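# Phone onto comic book, closed laptop onto stand

## Task

Put the phone down flat with all of it resting on the comic book, and place the closed laptop on the laptop stand with its top side facing up and one of its long edges resting against the stand's lips; when finished, the robot must be touching neither the phone nor the laptop.

## Robot and tools

Robot: two arms, left_arm and right_arm, each with a two-finger gripper. Both head cameras, cam_head_left and cam_head_right, give 896x504 images. The arm names do not match the image sides.

Frame: every position, velocity and target uses the scene frame. Its origin sits at table-top height, halfway between the two arms' nominal bases. +z points up, +x points out over the table, and left_arm is on the +y side. The real bases sit a little off their nominal spots; only a BASES line, if shown, gives their calibrated places. A gripper's fingers point along its own +z and spread along its own y. end_effector_position (metres) is the spot between the finger pads, roughly 1 cm behind the tips; end_effector_quat_wxyz gives its orientation. Both readings can be wrong by a few centimetres, more at long reach.

execute_actions(actions, cameras): actions is a list of actions. Each action is a table of at most 15 rows, one row per 1/30 s step; if there are fewer than 15 rows, the last row repeats until 15 steps are done. Every row is one flat list of 14 numbers, each in [-1, 1], covering both arms even when only one moves: dx, dy, dz, rx, ry, rz, opening for left_arm, then the same seven for right_arm. The six pose numbers are offsets, not poses. They are measured along the scene axes from that arm's Hand target as it stood when the action began. Each row counts from that same starting point, not from the row before it, so sending the same offset in a later action moves the arm further. Scale: 1.0 equals 0.6 m, or 180 degrees for rx, ry, rz, which together form a single rotation vector about the Hand target's position. A translation longer than 1.0 may be scaled back along its direction. opening is absolute: +1 is fully open (0.094 m) and -1 is shut. A 0 in the opening slot still commands half open, so resend the current opening to leave a gripper alone. Six zeros re-request the arm's current Hand target, which also releases an arm that is still pressing on something. An empty actions list just returns the state. cameras chooses which images come back: omit it or send ["all"] for every camera, or [] for none.

move(target, speed, blend, opening_speed, blocking, cameras): target is a single 14-number row in the same layout and scale, or a list of up to 15 such rows. Every row is an offset from the Hand targets at the start of the move, not from the previous row. Each gripper travels in a straight line and all paths finish together, in 10 s at most. speed is in m/s, from 0.002 to 4.3 (default 0.25); rotation is limited to twice that value in rad/s. Give one value, or one per target. blend (m) rounds off the corners of a list. opening_speed (0.2 or more, in scale units per second) makes the fingers change gradually. blocking=false returns after about 0.5 s while the motion continues. Paths do not avoid obstacles or the other arm. A gripper trails its path, and fast moves overshoot and hit harder. Keep paths away from an arm's own base, because passing close can flip its shoulder posture. The result adds a "move:" line giving the ending (done, off_target, moving, held, fault) and any limits (paced = the command was clipped; held = steps were withheld). done means within 10 mm and 2 degrees, but neither done nor off_target tells you whether the arm is in contact with anything.

wait(seconds 0 to 10) lets the scene run on the last commands. stop() brakes a running move. zoom_image(camera, region=[x0, y0, x1, y1]) enlarges part of that camera's latest image; pixels are counted from the top-left corner, and the region can be at most 504x504. finished_scene(scene) ends the current scene for good and takes its number (1 or 2); call it only when the goal holds and the grippers are clear.

Results show, per arm: Hand target (the last commanded pose after clipping, which is what the next offsets start from), the measured pose, Joint positions (the last entry is the finger opening in metres), Joint velocities ("within noise" means still), Joint torques (these include the arm's own weight; entries 3 and 4 wrap at ±28 N m), grip_measured (same scale as opening; can read up to about 2.7 mm too wide when empty), grip_effort_nm (motor effort, negative means closing; not the force at the pads), and Tool commands. Each step, the controller keeps the commanded orientation within 40 degrees of the measured one. A gripper may stop a centimetre or more from its target because of friction or weight. Waiting does not close that gap; send the missing distance again as an offset.

Gripping: the fingers press at full force (about 50 to 64 N per pad) once the command is about 0.05 below the reading at first contact. For a small or round part, go 0.11 or more below it. To release, command an opening well above grip_measured. Close slowly on anything fragile.

Joint ranges (rad), base to gripper: waist -2.880 to 2.880, shoulder 0.000 to 3.142, elbow 0.000 to 3.019 (straight at 2.964), wrist pitch -1.693 to 1.571, wrist yaw -1.571 to 1.571, wrist roll -2.094 to 2.094.

Avoid: dropping objects, letting go of things that are still moving, anything falling or being left off the table (this fails the task), slamming or pushing hard, and letting the arms strike or squeeze each other, including one gripper closing on the other's fingers. Pressing toward an unreachable pose, holding loads, or keeping an arm stretched out heats its motors. A MOTOR HOT line is a warning; at 100 °C an OVER-TEMPERATURE FAULT drops that arm for 30 to 60 s or more. Loose objects may sometimes get nudged by outside pushes, so check the final placement before finishing.

Each tool is called after ">>>" as name(argument=value, ...) on one line, values as JSON.

## Session

>>> execute_actions(actions=[])

Scene clock: 0.00 s.
left_arm: end_effector_position=(+0.4917, +0.7724, +0.2723) grip_measured=+1.000 grip_effort_nm=n/a end_effector_quat_wxyz=(+0.538, +0.343, +0.763, +0.102) | right_arm: end_effector_position=(+0.0817, -0.5453, +0.1551) grip_measured=+1.000 grip_effort_nm=n/a end_effector_quat_wxyz=(-0.018, +0.931, +0.365, +0.017)
Joint positions: left_arm=[1.045 1.959 1.826 -0.901 1.086 1.589 0.094] | right_arm=[-1.159 1.068 0.818 -1.355 -0.035 1.239 0.094]
Joint velocities: within noise
Joint torques (N m): no reading
Motor temperatures (°C): left_arm=[23 25 27 24 28 25 28] | right_arm=[27 30 27 25 24 24 25]
Heat: left arm: hottest wrist yaw 28 °C; right arm: hottest shoulder 30 °C.
Hand target: left_arm +0.4939, +0.7763, +0.2941; +0.539, +0.352, +0.755, +0.121 | right_arm +0.0850, -0.5527, +0.1634; -0.006, +0.931, +0.366, +0.017
Tool commands: left_gripper/opening=+1.0 right_gripper/opening=+1.0

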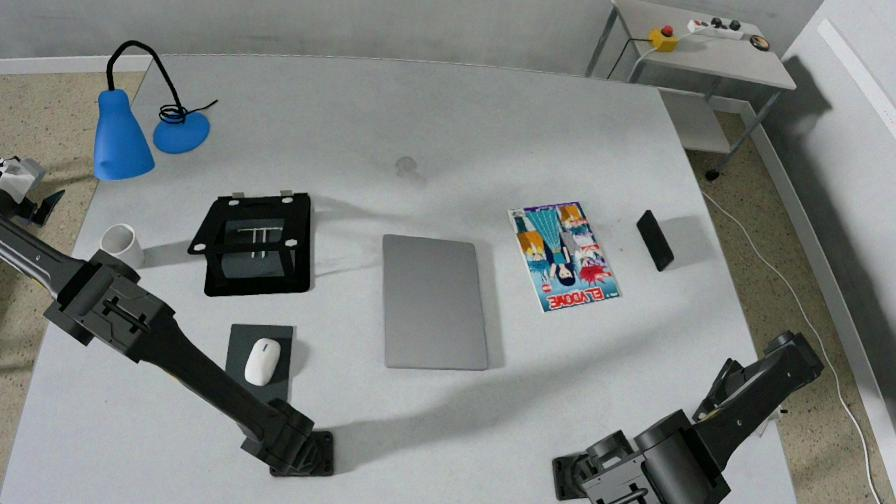

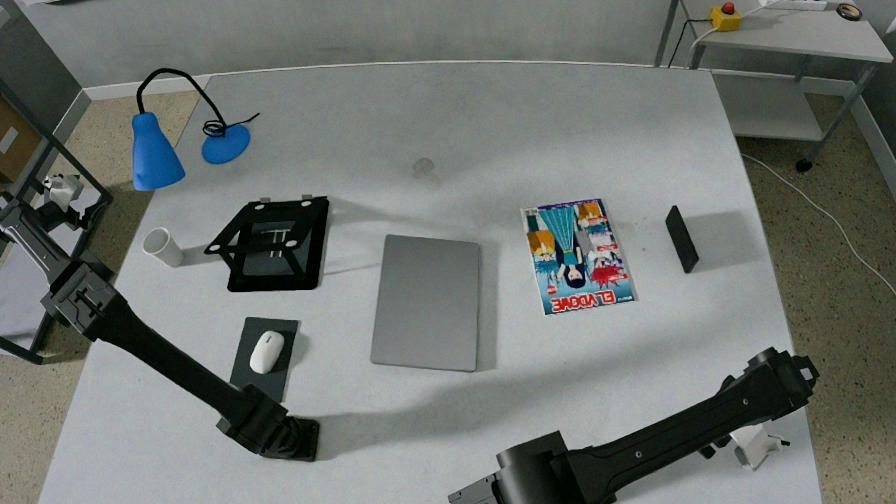

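>>> zoom_image(camera="cam_head_left", region=[160, 170, 340, 310])

>>> zoom_image(camera="cam_head_right", region=[190, 180, 350, 304])

>>> zoom_image(camera="cam_head_left", region=[490, 180, 700, 320])

>>> zoom_image(camera="cam_head_left", region=[360, 220, 510, 390])

>>> zoom_image(camera="cam_head_right", region=[640, 190, 730, 290])

Scaled by 2.800.

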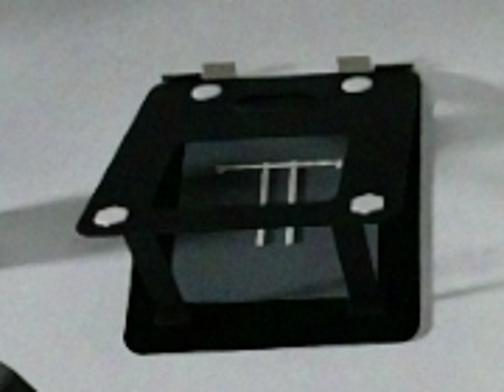

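Scaled by 3.150.

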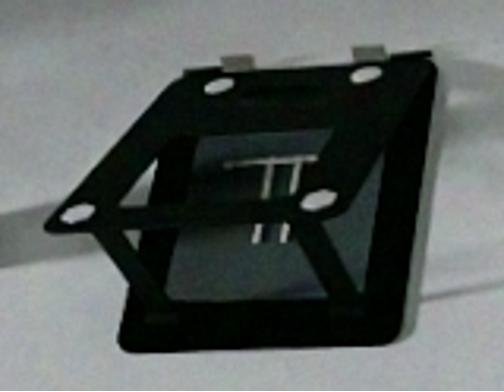

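Scaled by 2.400.

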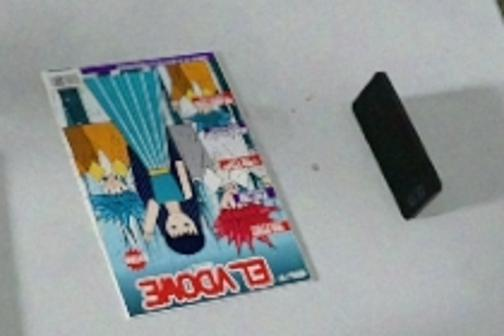

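Scaled by 2.965.

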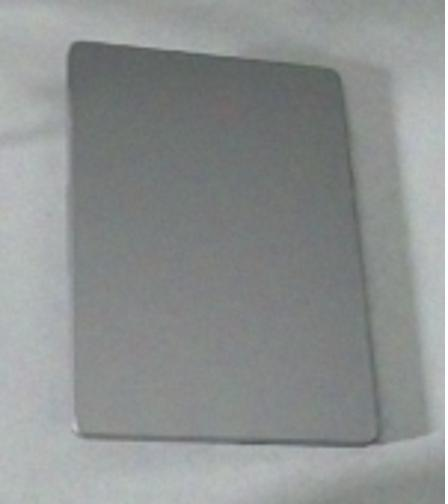

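Scaled by 5.040.

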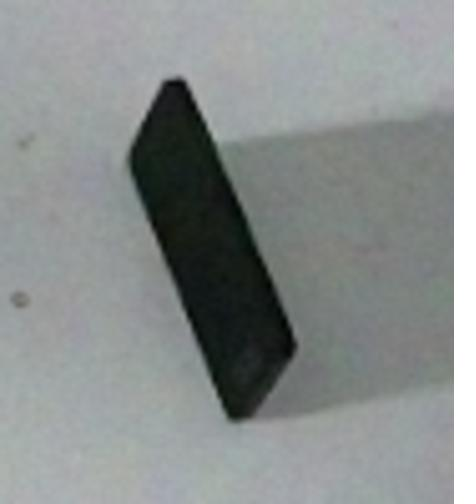

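>>> zoom_image(camera="cam_head_right", region=[360, 225, 500, 305])

>>> zoom_image(camera="cam_head_right", region=[360, 300, 500, 380])

>>> zoom_image(camera="cam_head_left", region=[370, 310, 510, 390])

>>> zoom_image(camera="cam_head_right", region=[680, 340, 840, 480])

>>> zoom_image(camera="cam_head_left", region=[0, 130, 160, 270])

Scaled by 3.600.

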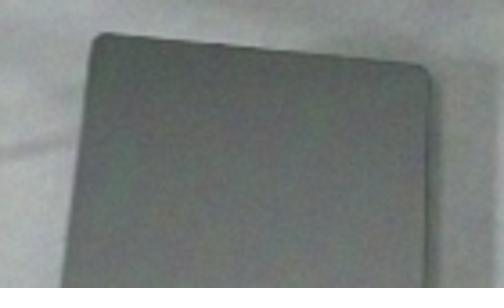

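Scaled by 3.600.

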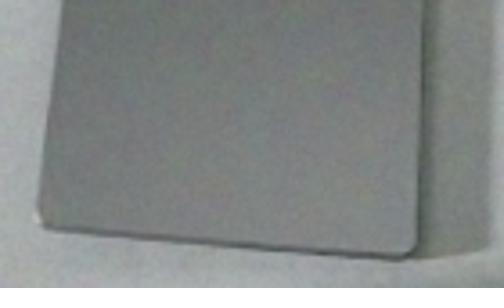

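Scaled by 3.600.

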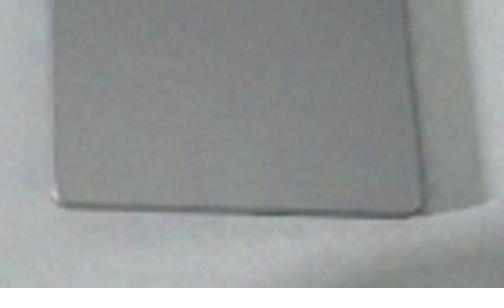

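Scaled by 3.150.

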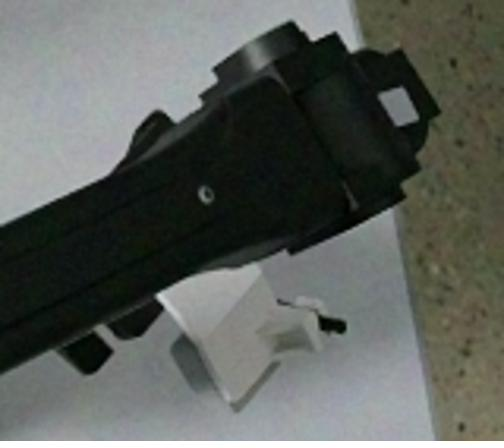

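Scaled by 3.150.

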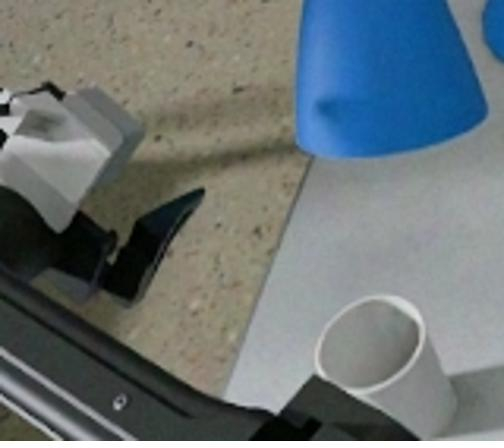

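>>> move(target=[0,0,0,0,0,0,1,0.525,0.167,0.145,0,0,-0.128,1])

Scene clock: 35.33 s.
left_arm: end_effector_position=(+0.4917, +0.7724, +0.2723) grip_measured=+1.000 grip_effort_nm=0.027 end_effector_quat_wxyz=(+0.538, +0.343, +0.763, +0.102) | right_arm: end_effector_position=(+0.3818, -0.4498, +0.2374) grip_measured=+1.000 grip_effort_nm=-0.007 end_effector_quat_wxyz=(-0.067, +0.941, +0.329, +0.047)
Joint positions: left_arm=[1.045 1.959 1.826 -0.901 1.086 1.589 0.094] | right_arm=[-0.398 1.485 1.4 -1.504 -0.162 2.075 0.094]
Joint velocities: within noise
Joint torques (N m): left_arm=[-1.32 -23.06 13.68 0.95 0.51 -0.04] | right_arm=[1.03 -13.22 12.7 -0.14 -0.02 0.23]
Motor temperatures (°C): left_arm=[23 28 31 24 28 24 27] | right_arm=[27 30 33 25 24 24 25]
Heat: left arm: hottest elbow 31 °C; right arm: hottest elbow 33 °C.
Hand target: left_arm +0.4940, +0.7763, +0.2938; +0.539, +0.352, +0.755, +0.121 | right_arm +0.3999, -0.4526, +0.2505; -0.003, +0.985, +0.172, +0.018
Off the commanded pose: left_arm 0.022 m, 3 deg | right_arm 0.022 m, 20 deg.
joint sent to its limit (right arm) — joint 6 (wrist roll), upper limit. The joint targets are off in orientation, not in position.
move: off_target (left_arm, right_arm)

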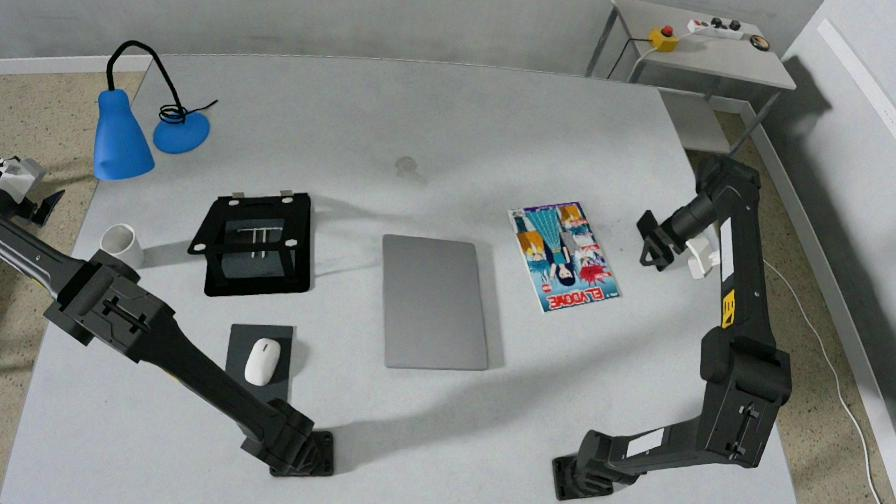

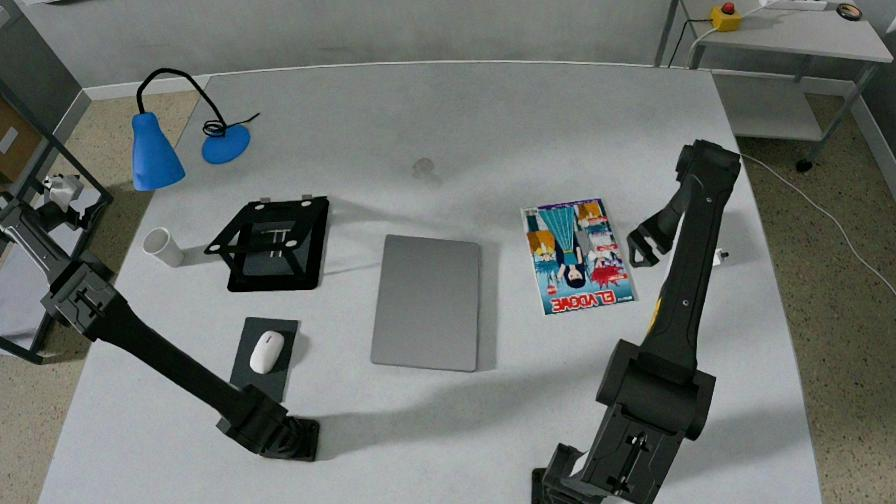

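>>> move(target=[0,0,0,0,0,0,1,0.167,-0.083,0,0,0,0.99,0.2], speed=0.4)

>>> zoom_image(camera="cam_head_left", region=[580, 170, 740, 290])

>>> zoom_image(camera="cam_head_right", region=[600, 170, 760, 290])

Scene clock: 52.30 s.
left_arm: end_effector_position=(+0.4917, +0.7724, +0.2723) grip_measured=+1.000 grip_effort_nm=0.022 end_effector_quat_wxyz=(+0.538, +0.343, +0.763, +0.102) | right_arm: end_effector_position=(+0.4790, -0.5009, +0.2434) grip_measured=+0.201 grip_effort_nm=-0.081 end_effector_quat_wxyz=(-0.034, -0.148, +0.988, +0.005)
Joint positions: left_arm=[1.045 1.959 1.826 -0.901 1.086 1.589 0.094] | right_arm=[-0.358 1.808 1.823 -1.651 0.023 -0.649 0.056]
Joint velocities: within noise
Joint torques (N m): left_arm=[-2.43 -23.77 13.68 0.92 0.47 -0.06] | right_arm=[1.2 -18.49 12.77 0.18 -0.06 0.05]
Motor temperatures (°C): left_arm=[23 29 32 24 28 24 27] | right_arm=[27 31 37 25 24 24 25]
Heat: left arm: hottest elbow 32 °C; right arm: hottest elbow 37 °C.
Hand target: left_arm +0.4939, +0.7763, +0.2941; +0.539, +0.352, +0.755, +0.121 | right_arm +0.5002, -0.5024, +0.2504; -0.018, -0.157, +0.987, -0.002
Off the commanded pose: left_arm 0.022 m, 3 deg | right_arm 0.022 m, 2 deg.
move: off_target (left_arm, right_arm)

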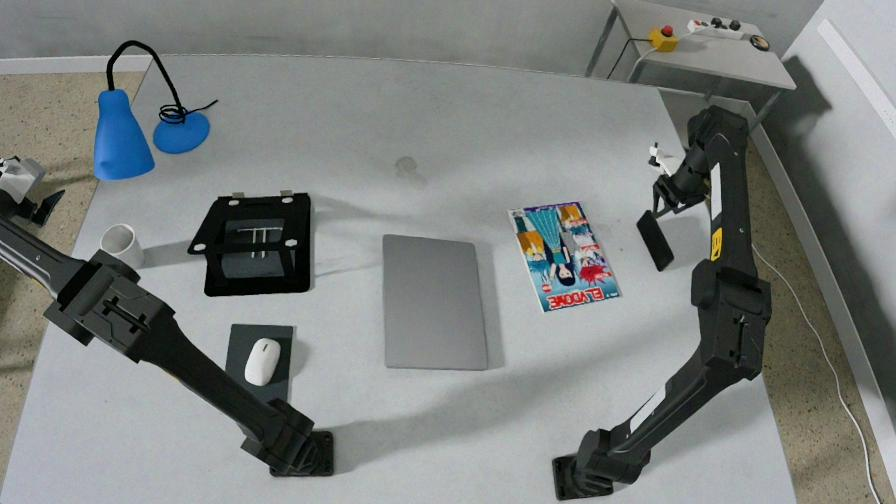

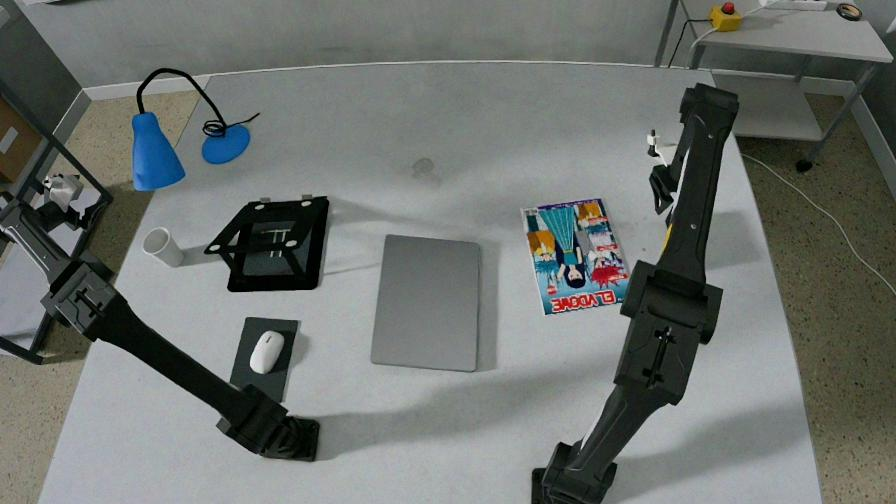

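Scaled by 3.150.

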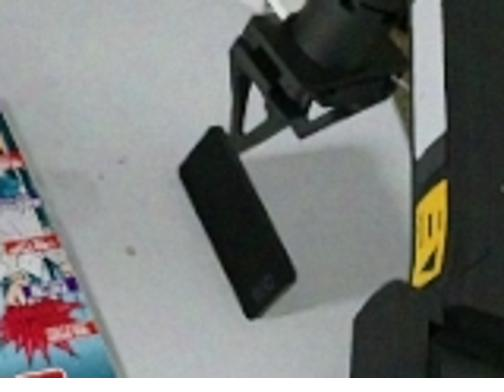

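Scaled by 3.150.

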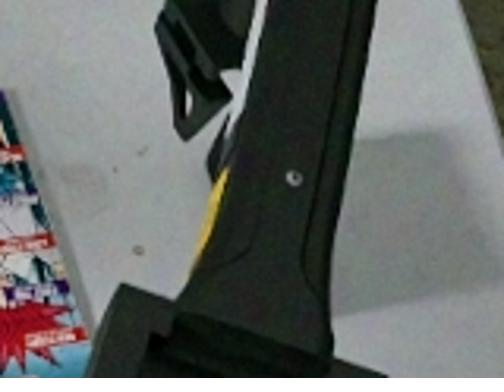

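>>> move(target=[0,0,0,0,0,0,1,0.03,-0.06,-0.167,0,0,0,0.2])

>>> zoom_image(camera="cam_head_left", region=[580, 170, 740, 290])

>>> zoom_image(camera="cam_head_right", region=[600, 170, 760, 290])

Scene clock: 60.30 s.
left_arm: end_effector_position=(+0.4917, +0.7724, +0.2723) grip_measured=+1.000 grip_effort_nm=0.022 end_effector_quat_wxyz=(+0.538, +0.343, +0.763, +0.102) | right_arm: end_effector_position=(+0.5167, -0.5324, +0.1572) grip_measured=+0.201 grip_effort_nm=-0.076 end_effector_quat_wxyz=(-0.018, -0.157, +0.987, -0.003)
Joint positions: left_arm=[1.045 1.959 1.826 -0.901 1.086 1.589 0.094] | right_arm=[-0.386 1.931 1.778 -1.446 0.023 -0.696 0.056]
Joint velocities: within noise
Joint torques (N m): left_arm=[-1.73 -22.95 13.68 1.16 0.54 -0.05] | right_arm=[-0.15 -21.54 8.4 0.42 -0.02 0.08]
Motor temperatures (°C): left_arm=[23 29 32 24 28 24 27] | right_arm=[27 31 37 25 24 24 25]
Heat: left arm: hottest elbow 32 °C; right arm: hottest elbow 37 °C.
Hand target: left_arm +0.4939, +0.7763, +0.2941; +0.539, +0.352, +0.755, +0.121 | right_arm +0.5182, -0.5382, +0.1502; -0.018, -0.157, +0.987, -0.002
Off the commanded pose: left_arm 0.022 m, 3 deg | right_arm 0.009 m, 0 deg.
move: off_target (left_arm)

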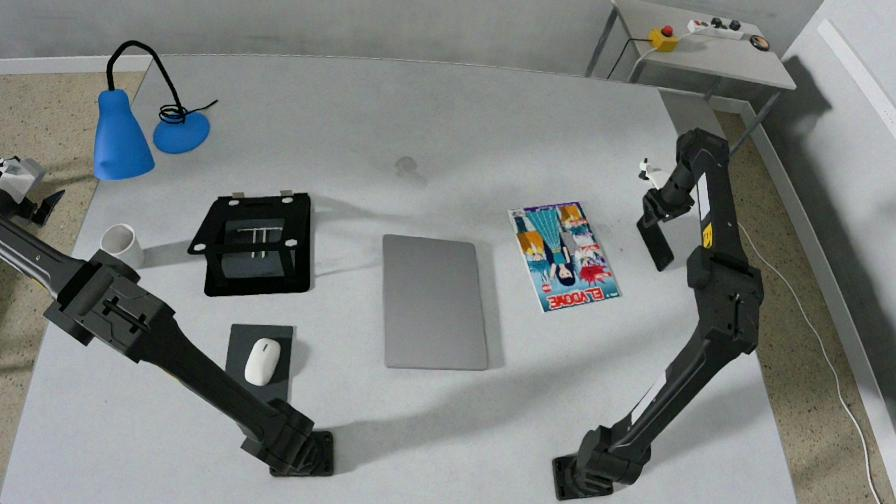

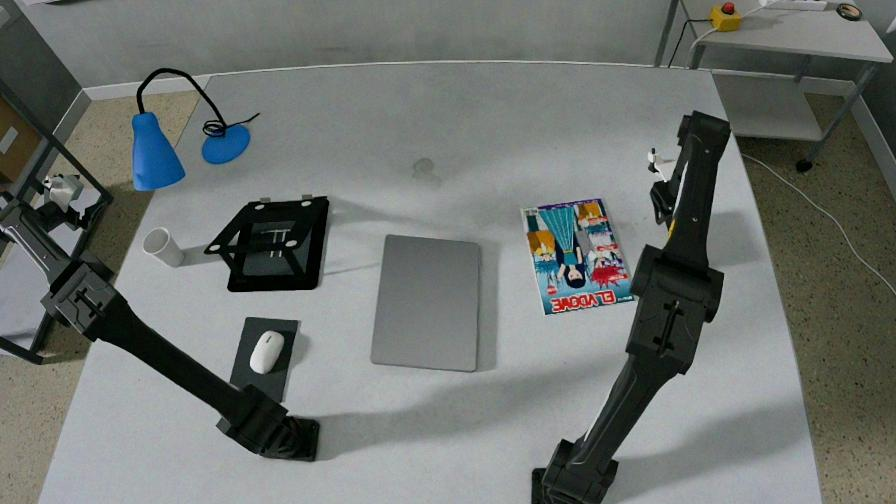

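Scaled by 3.150.

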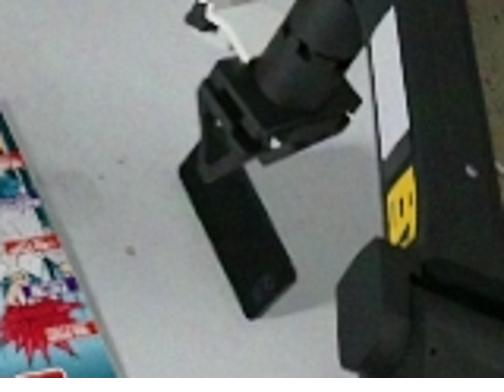

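Scaled by 3.150.

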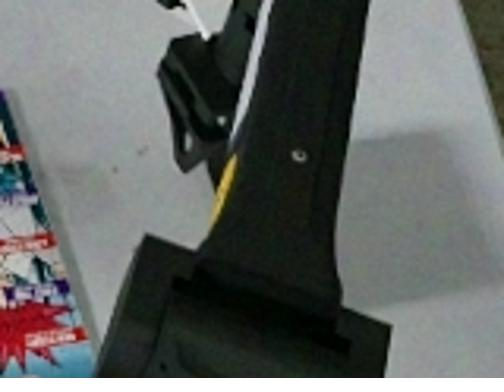

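>>> move(target=[0,0,0,0,0,0,1,0.013,-0.075,-0.06,0,0,-0.031,0.4])

>>> zoom_image(camera="cam_head_left", region=[600, 180, 720, 290])

>>> zoom_image(camera="cam_head_right", region=[620, 180, 740, 290])

Scene clock: 72.00 s.
left_arm: end_effector_position=(+0.4917, +0.7724, +0.2723) grip_measured=+1.000 grip_effort_nm=0.017 end_effector_quat_wxyz=(+0.538, +0.343, +0.763, +0.102) | right_arm: end_effector_position=(+0.5102, -0.5752, +0.1083) grip_measured=+0.399 grip_effort_nm=0.066 end_effector_quat_wxyz=(-0.034, -0.113, +0.993, +0.008)
Joint positions: left_arm=[1.045 1.959 1.826 -0.901 1.086 1.589 0.094] | right_arm=[-0.456 2.015 1.778 -1.399 0.023 -0.677 0.066]
Joint velocities: within noise
Joint torques (N m): left_arm=[-1.67 -23.41 13.67 1.17 0.53 -0.02] | right_arm=[0.32 -22.59 11.23 0.29 -0.06 0.2]
Motor temperatures (°C): left_arm=[23 30 33 24 28 24 27] | right_arm=[27 32 37 25 24 24 25]
Heat: left arm: hottest elbow 33 °C; right arm: hottest elbow 37 °C.
Hand target: left_arm +0.4939, +0.7763, +0.2941; +0.539, +0.352, +0.755, +0.121 | right_arm +0.5260, -0.5834, +0.1143; -0.018, -0.109, +0.994, -0.001
Off the commanded pose: left_arm 0.022 m, 3 deg | right_arm 0.019 m, 2 deg.
move: off_target (left_arm, right_arm)

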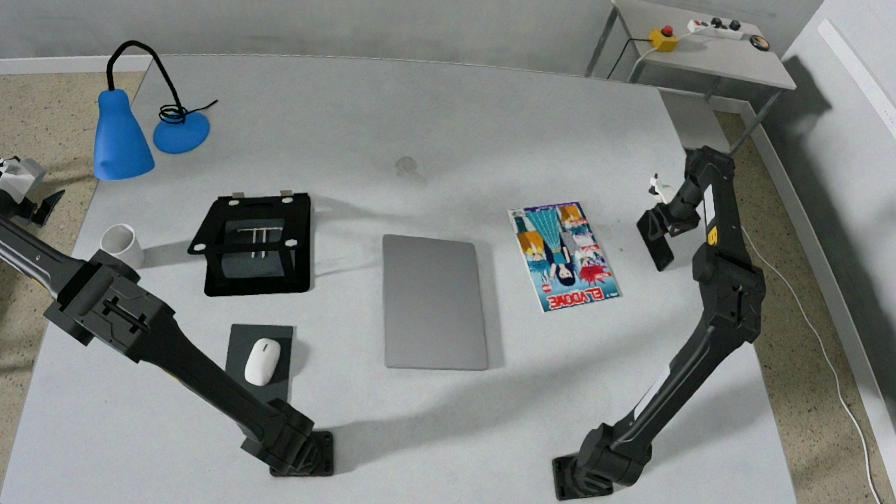

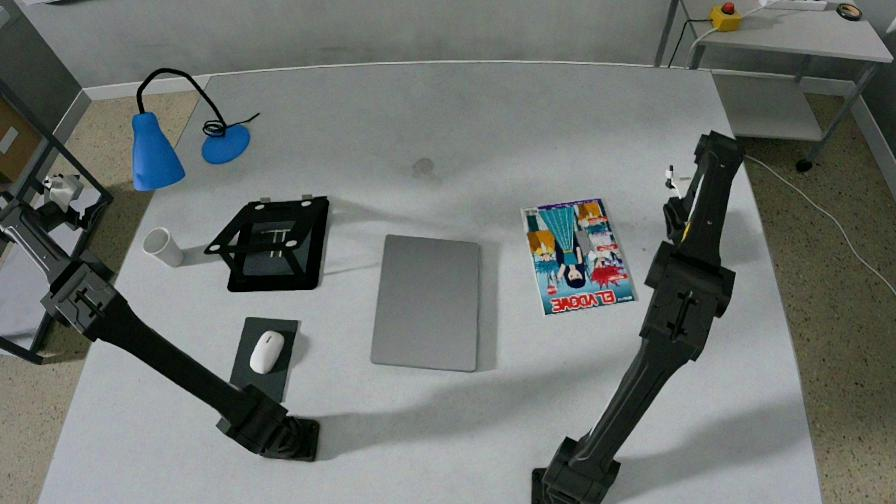

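Scaled by 4.200.

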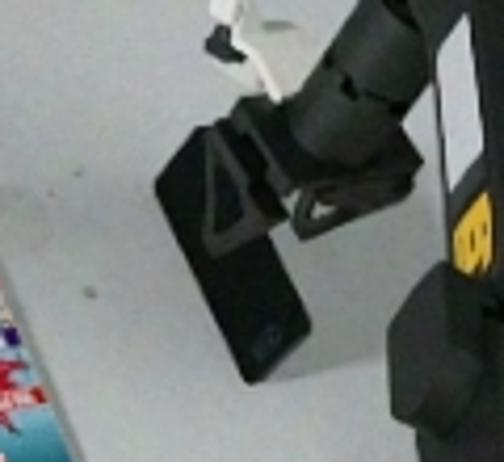

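Scaled by 4.200.

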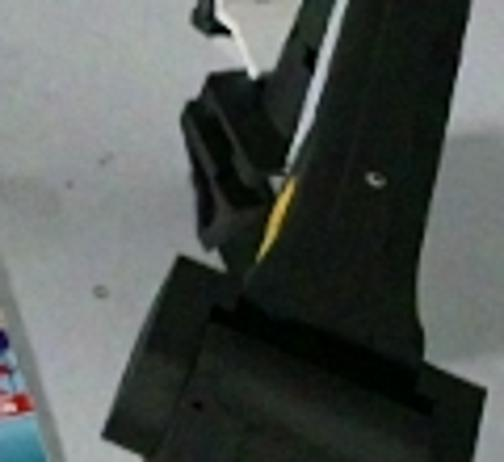

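>>> move(target=[[0,0,0,0,0,0,1,0.027,-0.02,0,0,0,0,0.4],[0,0,0,0,0,0,1,0.027,-0.02,-0.045,0,0,0,0.4]], speed=0.12)

>>> zoom_image(camera="cam_head_left", region=[600, 180, 720, 290])

Scene clock: 86.93 s.
left_arm: end_effector_position=(+0.4917, +0.7724, +0.2723) grip_measured=+1.000 grip_effort_nm=0.027 end_effector_quat_wxyz=(+0.538, +0.343, +0.763, +0.102) | right_arm: end_effector_position=(+0.5311, -0.5853, +0.0905) grip_measured=+0.399 grip_effort_nm=0.066 end_effector_quat_wxyz=(-0.027, -0.113, +0.993, +0.003)
Joint positions: left_arm=[1.045 1.959 1.826 -0.901 1.086 1.589 0.094] | right_arm=[-0.456 2.08 1.836 -1.376 0.023 -0.676 0.066]
Joint velocities: within noise
Joint torques (N m): left_arm=[-1.67 -23.65 13.83 1.01 0.49 -0.01] | right_arm=[-0.03 -22.77 10.71 0.39 -0.04 0.16]
Motor temperatures (°C): left_arm=[23 30 33 24 28 24 27] | right_arm=[27 33 38 25 24 23 25]
Heat: left arm: hottest elbow 33 °C; right arm: hottest elbow 38 °C.
Hand target: left_arm +0.4939, +0.7763, +0.2941; +0.539, +0.352, +0.755, +0.121 | right_arm +0.5422, -0.5954, +0.0873; -0.018, -0.108, +0.994, -0.001
Off the commanded pose: left_arm 0.022 m, 3 deg | right_arm 0.015 m, 1 deg.
move: off_target (left_arm, right_arm)

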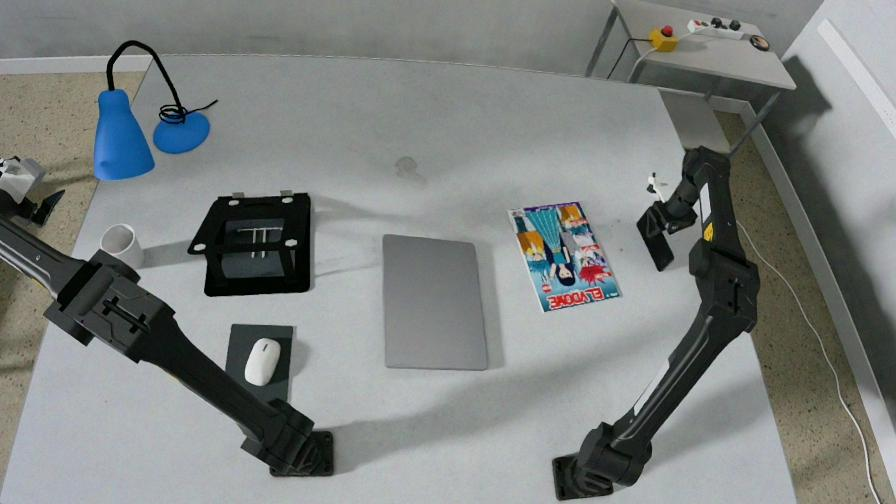

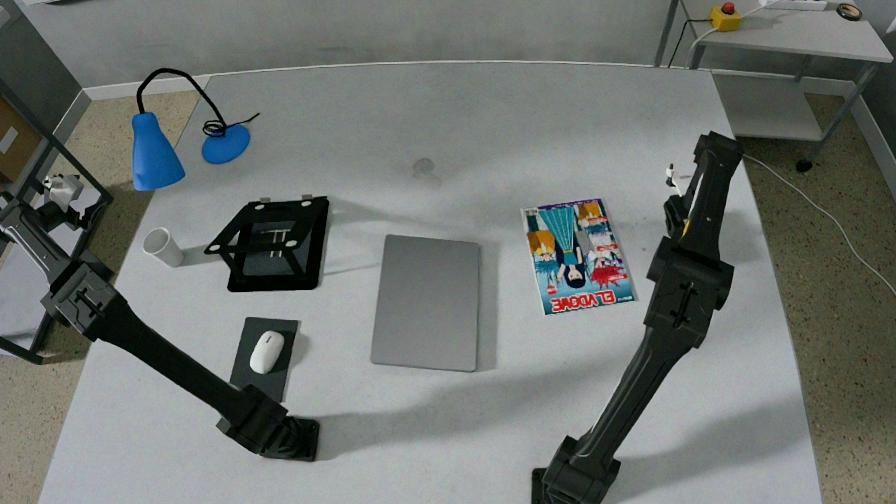

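Scaled by 4.200.

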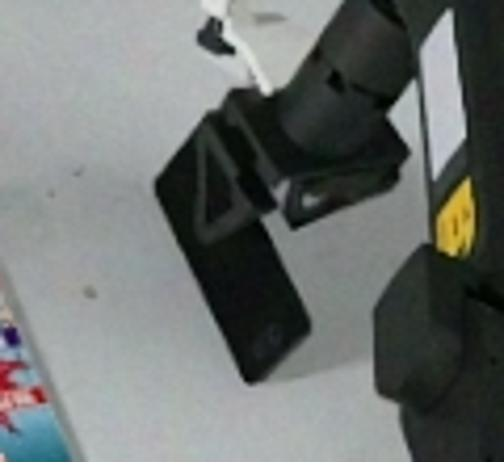

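>>> move(target=[0,0,0,0,0,0,1,0,0,-0.055,0,0,0,0.4], speed=0.1)

>>> zoom_image(camera="cam_head_left", region=[600, 180, 720, 290])

Scene clock: 90.20 s.
left_arm: end_effector_position=(+0.4917, +0.7724, +0.2723) grip_measured=+1.000 grip_effort_nm=0.022 end_effector_quat_wxyz=(+0.538, +0.343, +0.763, +0.102) | right_arm: end_effector_position=(+0.5458, -0.5924, +0.0775) grip_measured=+0.399 grip_effort_nm=0.061 end_effector_quat_wxyz=(-0.006, -0.113, +0.994, -0.010)
Joint positions: left_arm=[1.045 1.959 1.826 -0.901 1.086 1.589 0.094] | right_arm=[-0.456 2.1 1.836 -1.306 0.023 -0.676 0.066]
Joint velocities: within noise
Joint torques (N m): left_arm=[-2.26 -23.3 13.81 1.2 0.5 -0.05] | right_arm=[-0.09 -21.89 7.28 0.5 -0.03 0.17]
Motor temperatures (°C): left_arm=[23 30 33 24 28 24 27] | right_arm=[27 33 38 25 24 23 25]
Heat: left arm: hottest elbow 33 °C; right arm: hottest elbow 38 °C.
Hand target: left_arm +0.4939, +0.7763, +0.2941; +0.539, +0.352, +0.755, +0.121 | right_arm +0.5421, -0.5953, +0.0544; -0.018, -0.108, +0.994, -0.001
Off the commanded pose: left_arm 0.022 m, 3 deg | right_arm 0.024 m, 2 deg.
move: off_target (left_arm, right_arm)

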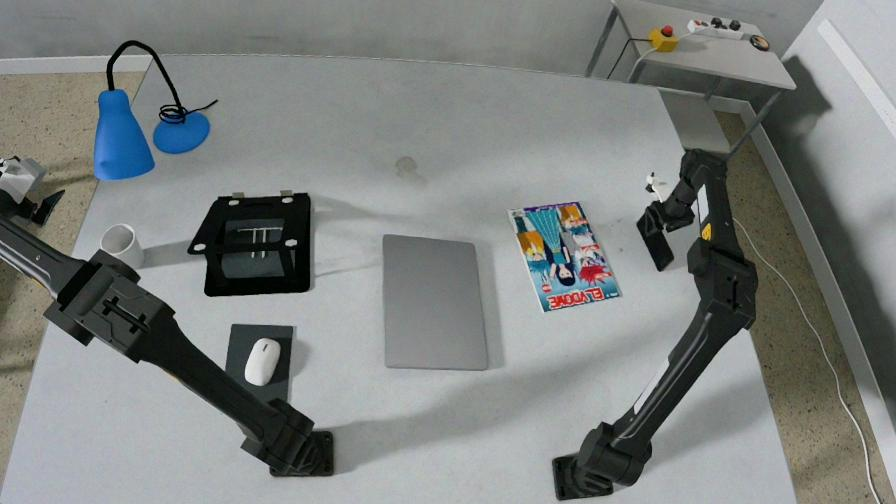

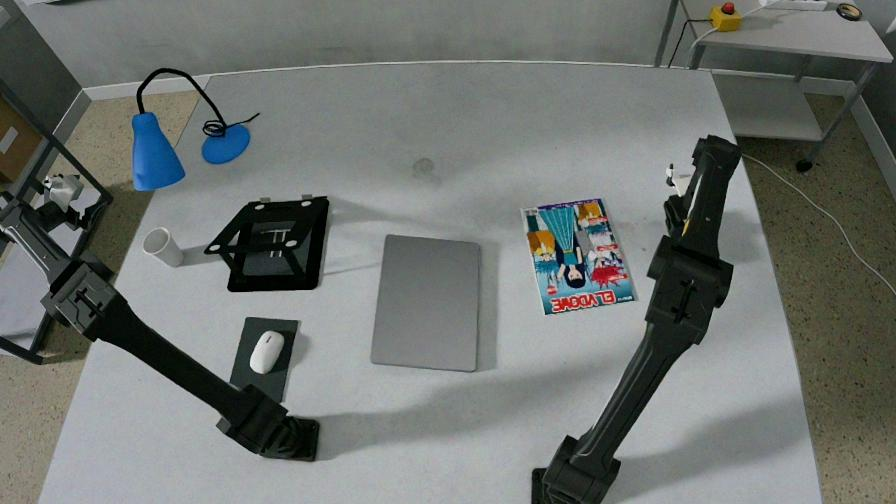

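Scaled by 4.200.

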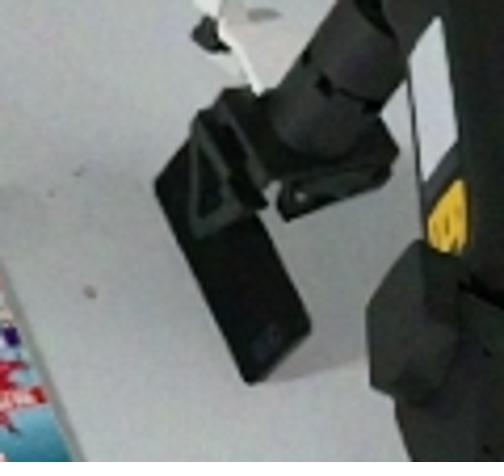

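>>> move(target=[0,0,0,0,0,0,1,-0.015,-0.005,-0.03,0,0,0,0.4], speed=0.1)

>>> zoom_image(camera="cam_head_left", region=[600, 180, 720, 290])

Scene clock: 92.97 s.
left_arm: end_effector_position=(+0.4917, +0.7724, +0.2723) grip_measured=+1.000 grip_effort_nm=0.022 end_effector_quat_wxyz=(+0.538, +0.343, +0.763, +0.102) | right_arm: end_effector_position=(+0.5402, -0.5930, +0.0596) grip_measured=+0.399 grip_effort_nm=0.066 end_effector_quat_wxyz=(-0.005, -0.111, +0.994, -0.010)
Joint positions: left_arm=[1.045 1.959 1.826 -0.901 1.086 1.589 0.094] | right_arm=[-0.461 2.1 1.787 -1.255 0.023 -0.678 0.066]
Joint velocities: within noise
Joint torques (N m): left_arm=[-1.67 -24 13.59 1.36 0.56 -0.08] | right_arm=[-0.5 -21.89 6.98 0.5 -0.04 0.09]
Motor temperatures (°C): left_arm=[23 30 33 24 28 24 27] | right_arm=[27 34 38 25 24 23 25]
Heat: left arm: hottest elbow 33 °C; right arm: hottest elbow 38 °C.
Hand target: left_arm +0.4939, +0.7763, +0.2941; +0.539, +0.352, +0.755, +0.121 | right_arm +0.5332, -0.5984, +0.0364; -0.018, -0.109, +0.994, -0.002
Off the commanded pose: left_arm 0.022 m, 3 deg | right_arm 0.025 m, 2 deg.
move: off_target (left_arm, right_arm)

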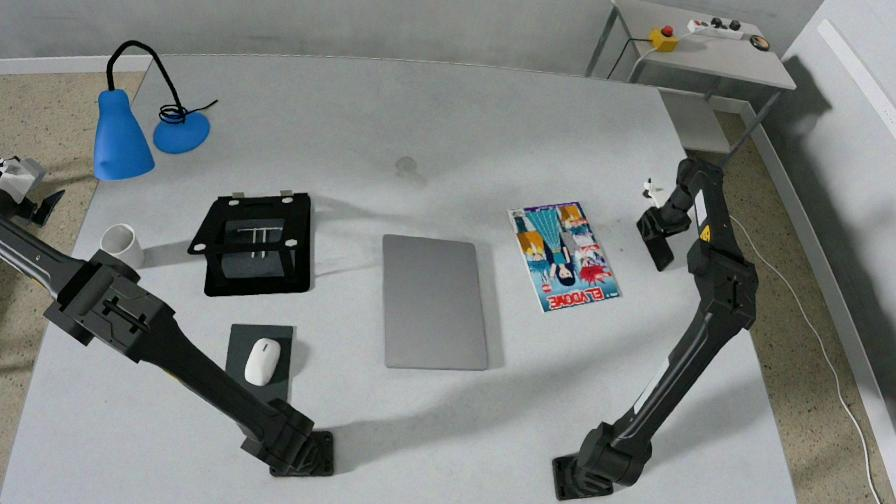

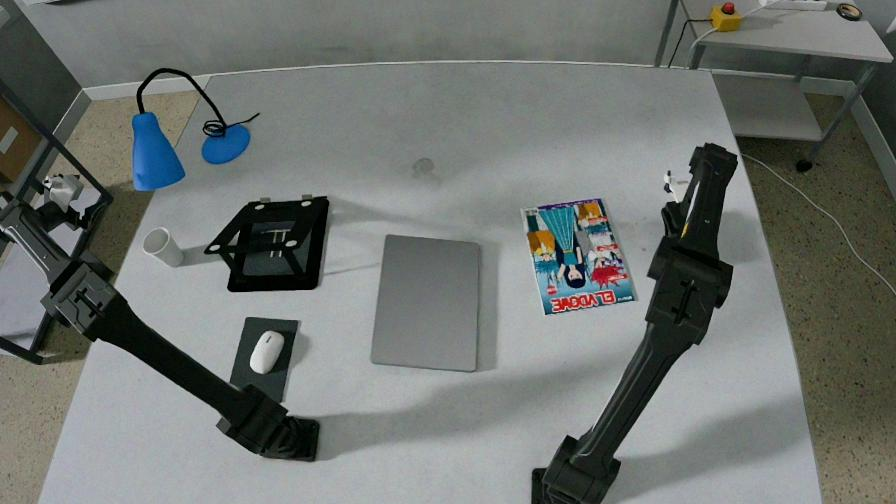

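Scaled by 4.200.

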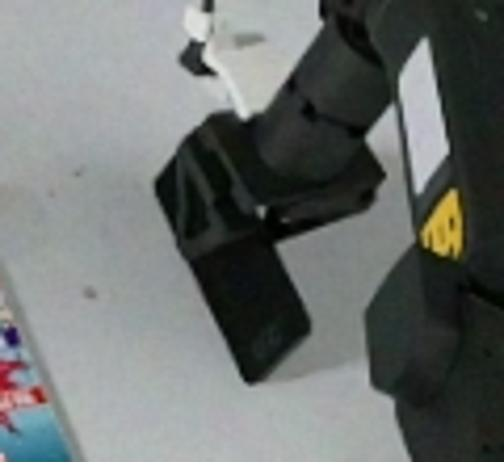

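>>> move(target=[0,0,0,0,0,0,1,0,0,0,0,0,0,-0.95], opening_speed=0.5)

>>> zoom_image(camera="cam_head_left", region=[600, 180, 720, 290])

Scene clock: 98.03 s.
left_arm: end_effector_position=(+0.4917, +0.7724, +0.2723) grip_measured=+1.000 grip_effort_nm=0.022 end_effector_quat_wxyz=(+0.538, +0.343, +0.763, +0.102) | right_arm: end_effector_position=(+0.5403, -0.5938, +0.0596) grip_measured=-0.841 grip_effort_nm=-1.013 end_effector_quat_wxyz=(-0.004, -0.111, +0.994, -0.011)
Joint positions: left_arm=[1.045 1.959 1.826 -0.901 1.086 1.589 0.094] | right_arm=[-0.462 2.1 1.787 -1.253 0.023 -0.679 0.007]
Joint velocities: within noise
Joint torques (N m): left_arm=[-1.44 -23.36 13.75 1.07 0.5 -0.02] | right_arm=[-0.38 -22.36 6.98 0.43 -0.04 0.09]
Motor temperatures (°C): left_arm=[23 30 33 24 28 24 27] | right_arm=[27 35 37 25 24 23 25]
Heat: left arm: hottest elbow 33 °C; right arm: hottest elbow 37 °C.
Hand target: left_arm +0.4939, +0.7763, +0.2941; +0.539, +0.352, +0.755, +0.121 | right_arm +0.5332, -0.5984, +0.0364; -0.018, -0.108, +0.994, -0.001
Off the commanded pose: left_arm 0.022 m, 3 deg | right_arm 0.025 m, 2 deg.
move: off_target (left_arm, right_arm)

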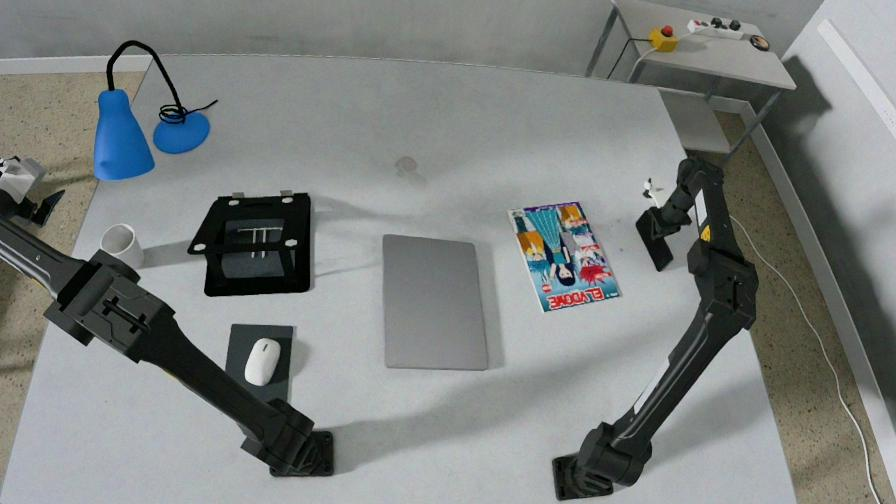

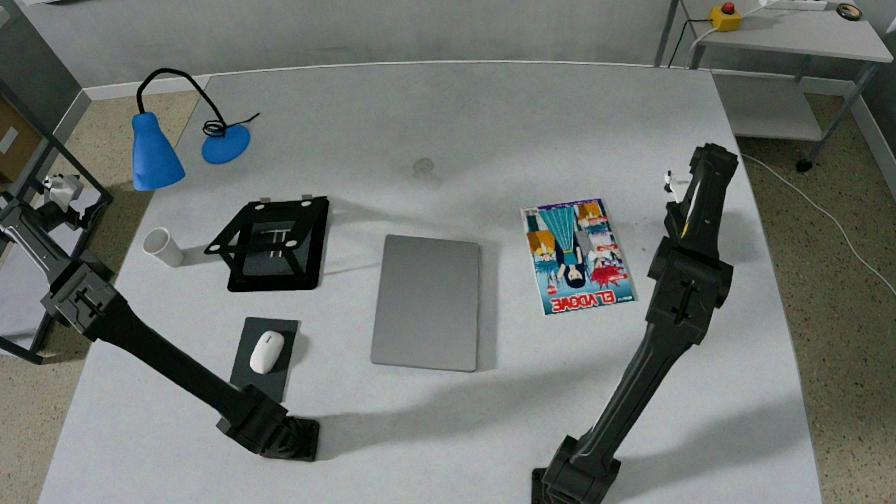

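Scaled by 4.200.

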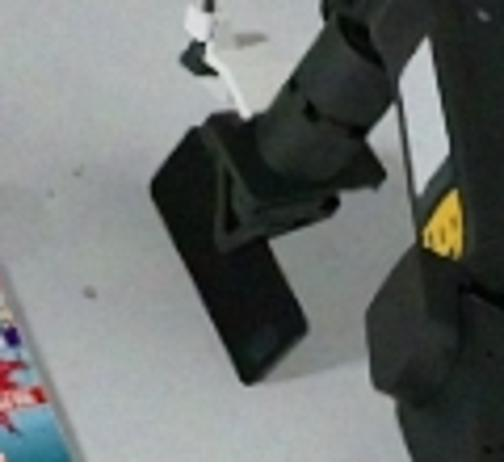

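>>> move(target=[[0,0,0,0,0,0,1,0,0,0.15,0,0,0,-0.95],[0,0,0,0,0,0,1,-0.02,0.305,0.24,0.271,0.06,0,-0.95]], speed=0.2, blend=0.03)

>>> zoom_image(camera="cam_head_left", region=[500, 150, 680, 330])

>>> zoom_image(camera="cam_head_right", region=[510, 150, 690, 330])

Scene clock: 116.67 s.
left_arm: end_effector_position=(+0.4917, +0.7724, +0.2723) grip_measured=+1.000 grip_effort_nm=0.022 end_effector_quat_wxyz=(+0.538, +0.343, +0.763, +0.102) | right_arm: end_effector_position=(+0.5259, -0.4232, +0.1607) grip_measured=-0.842 grip_effort_nm=-1.048 end_effector_quat_wxyz=(+0.037, -0.064, +0.929, +0.364)
Joint positions: left_arm=[1.045 1.959 1.826 -0.901 1.086 1.589 0.094] | right_arm=[-0.401 2.022 1.799 -1.667 -0.689 -0.649 0.007]
Joint velocities: within noise
Joint torques (N m): left_arm=[-1.85 -23.53 13.45 1.13 0.53 -0.06] | right_arm=[1.03 -26.29 6.9 -0.88 -0.61 0.19]
Motor temperatures (°C): left_arm=[23 31 34 24 28 24 27] | right_arm=[27 38 37 25 24 23 26]
Heat: left arm: hottest elbow 34 °C; right arm: hottest shoulder 38 °C.
Hand target: left_arm +0.4939, +0.7763, +0.2941; +0.539, +0.352, +0.755, +0.121 | right_arm +0.5213, -0.4153, +0.1804; -0.062, -0.106, +0.900, +0.418
Off the commanded pose: left_arm 0.022 m, 3 deg | right_arm 0.022 m, 14 deg.
joint sent to its limit (right arm) — joint 4 (wrist pitch), lower limit. The joint targets are off in orientation, not in position.
move: off_target (left_arm, right_arm)

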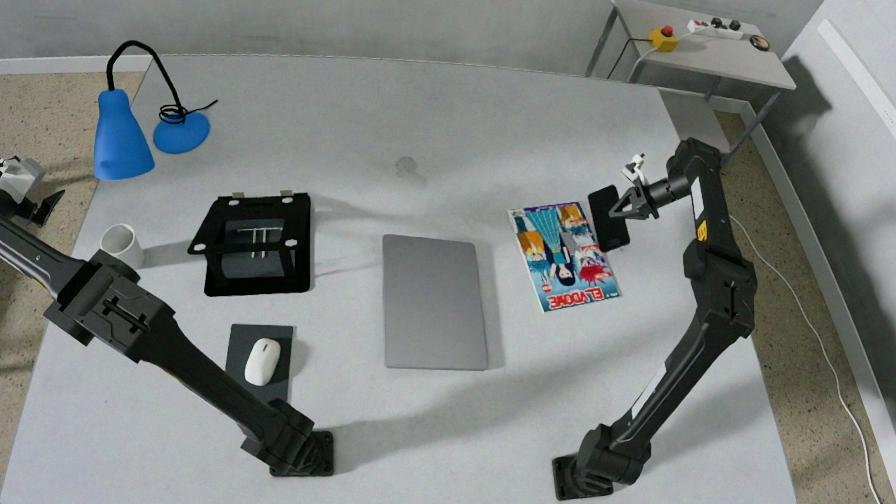

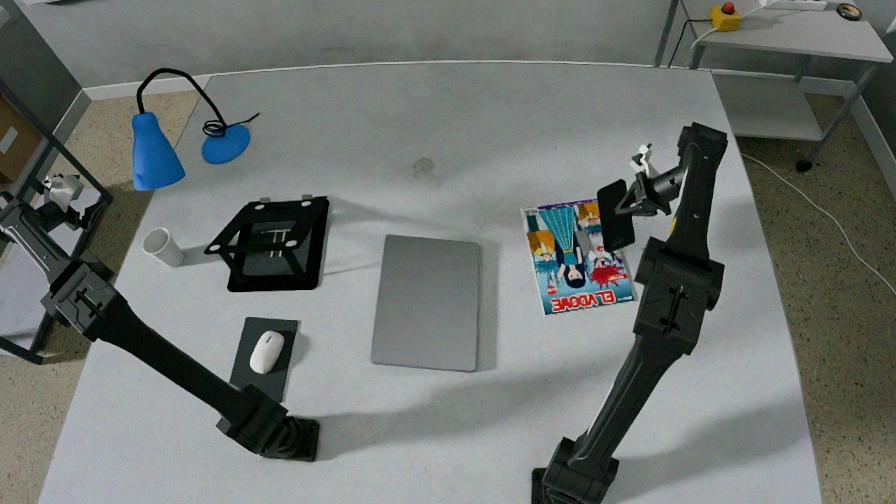

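Scaled by 2.800.

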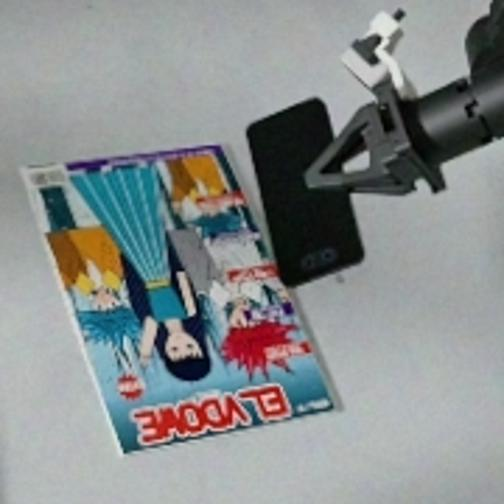

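Scaled by 2.800.

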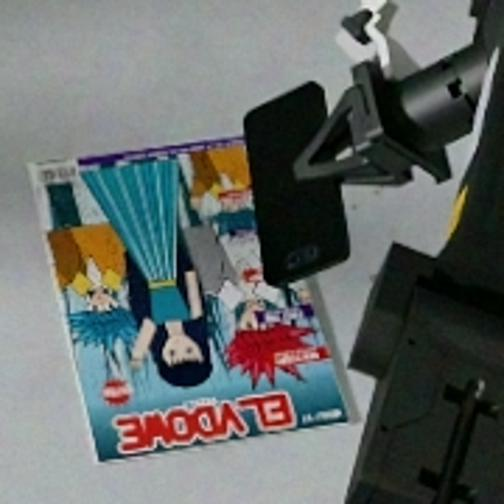

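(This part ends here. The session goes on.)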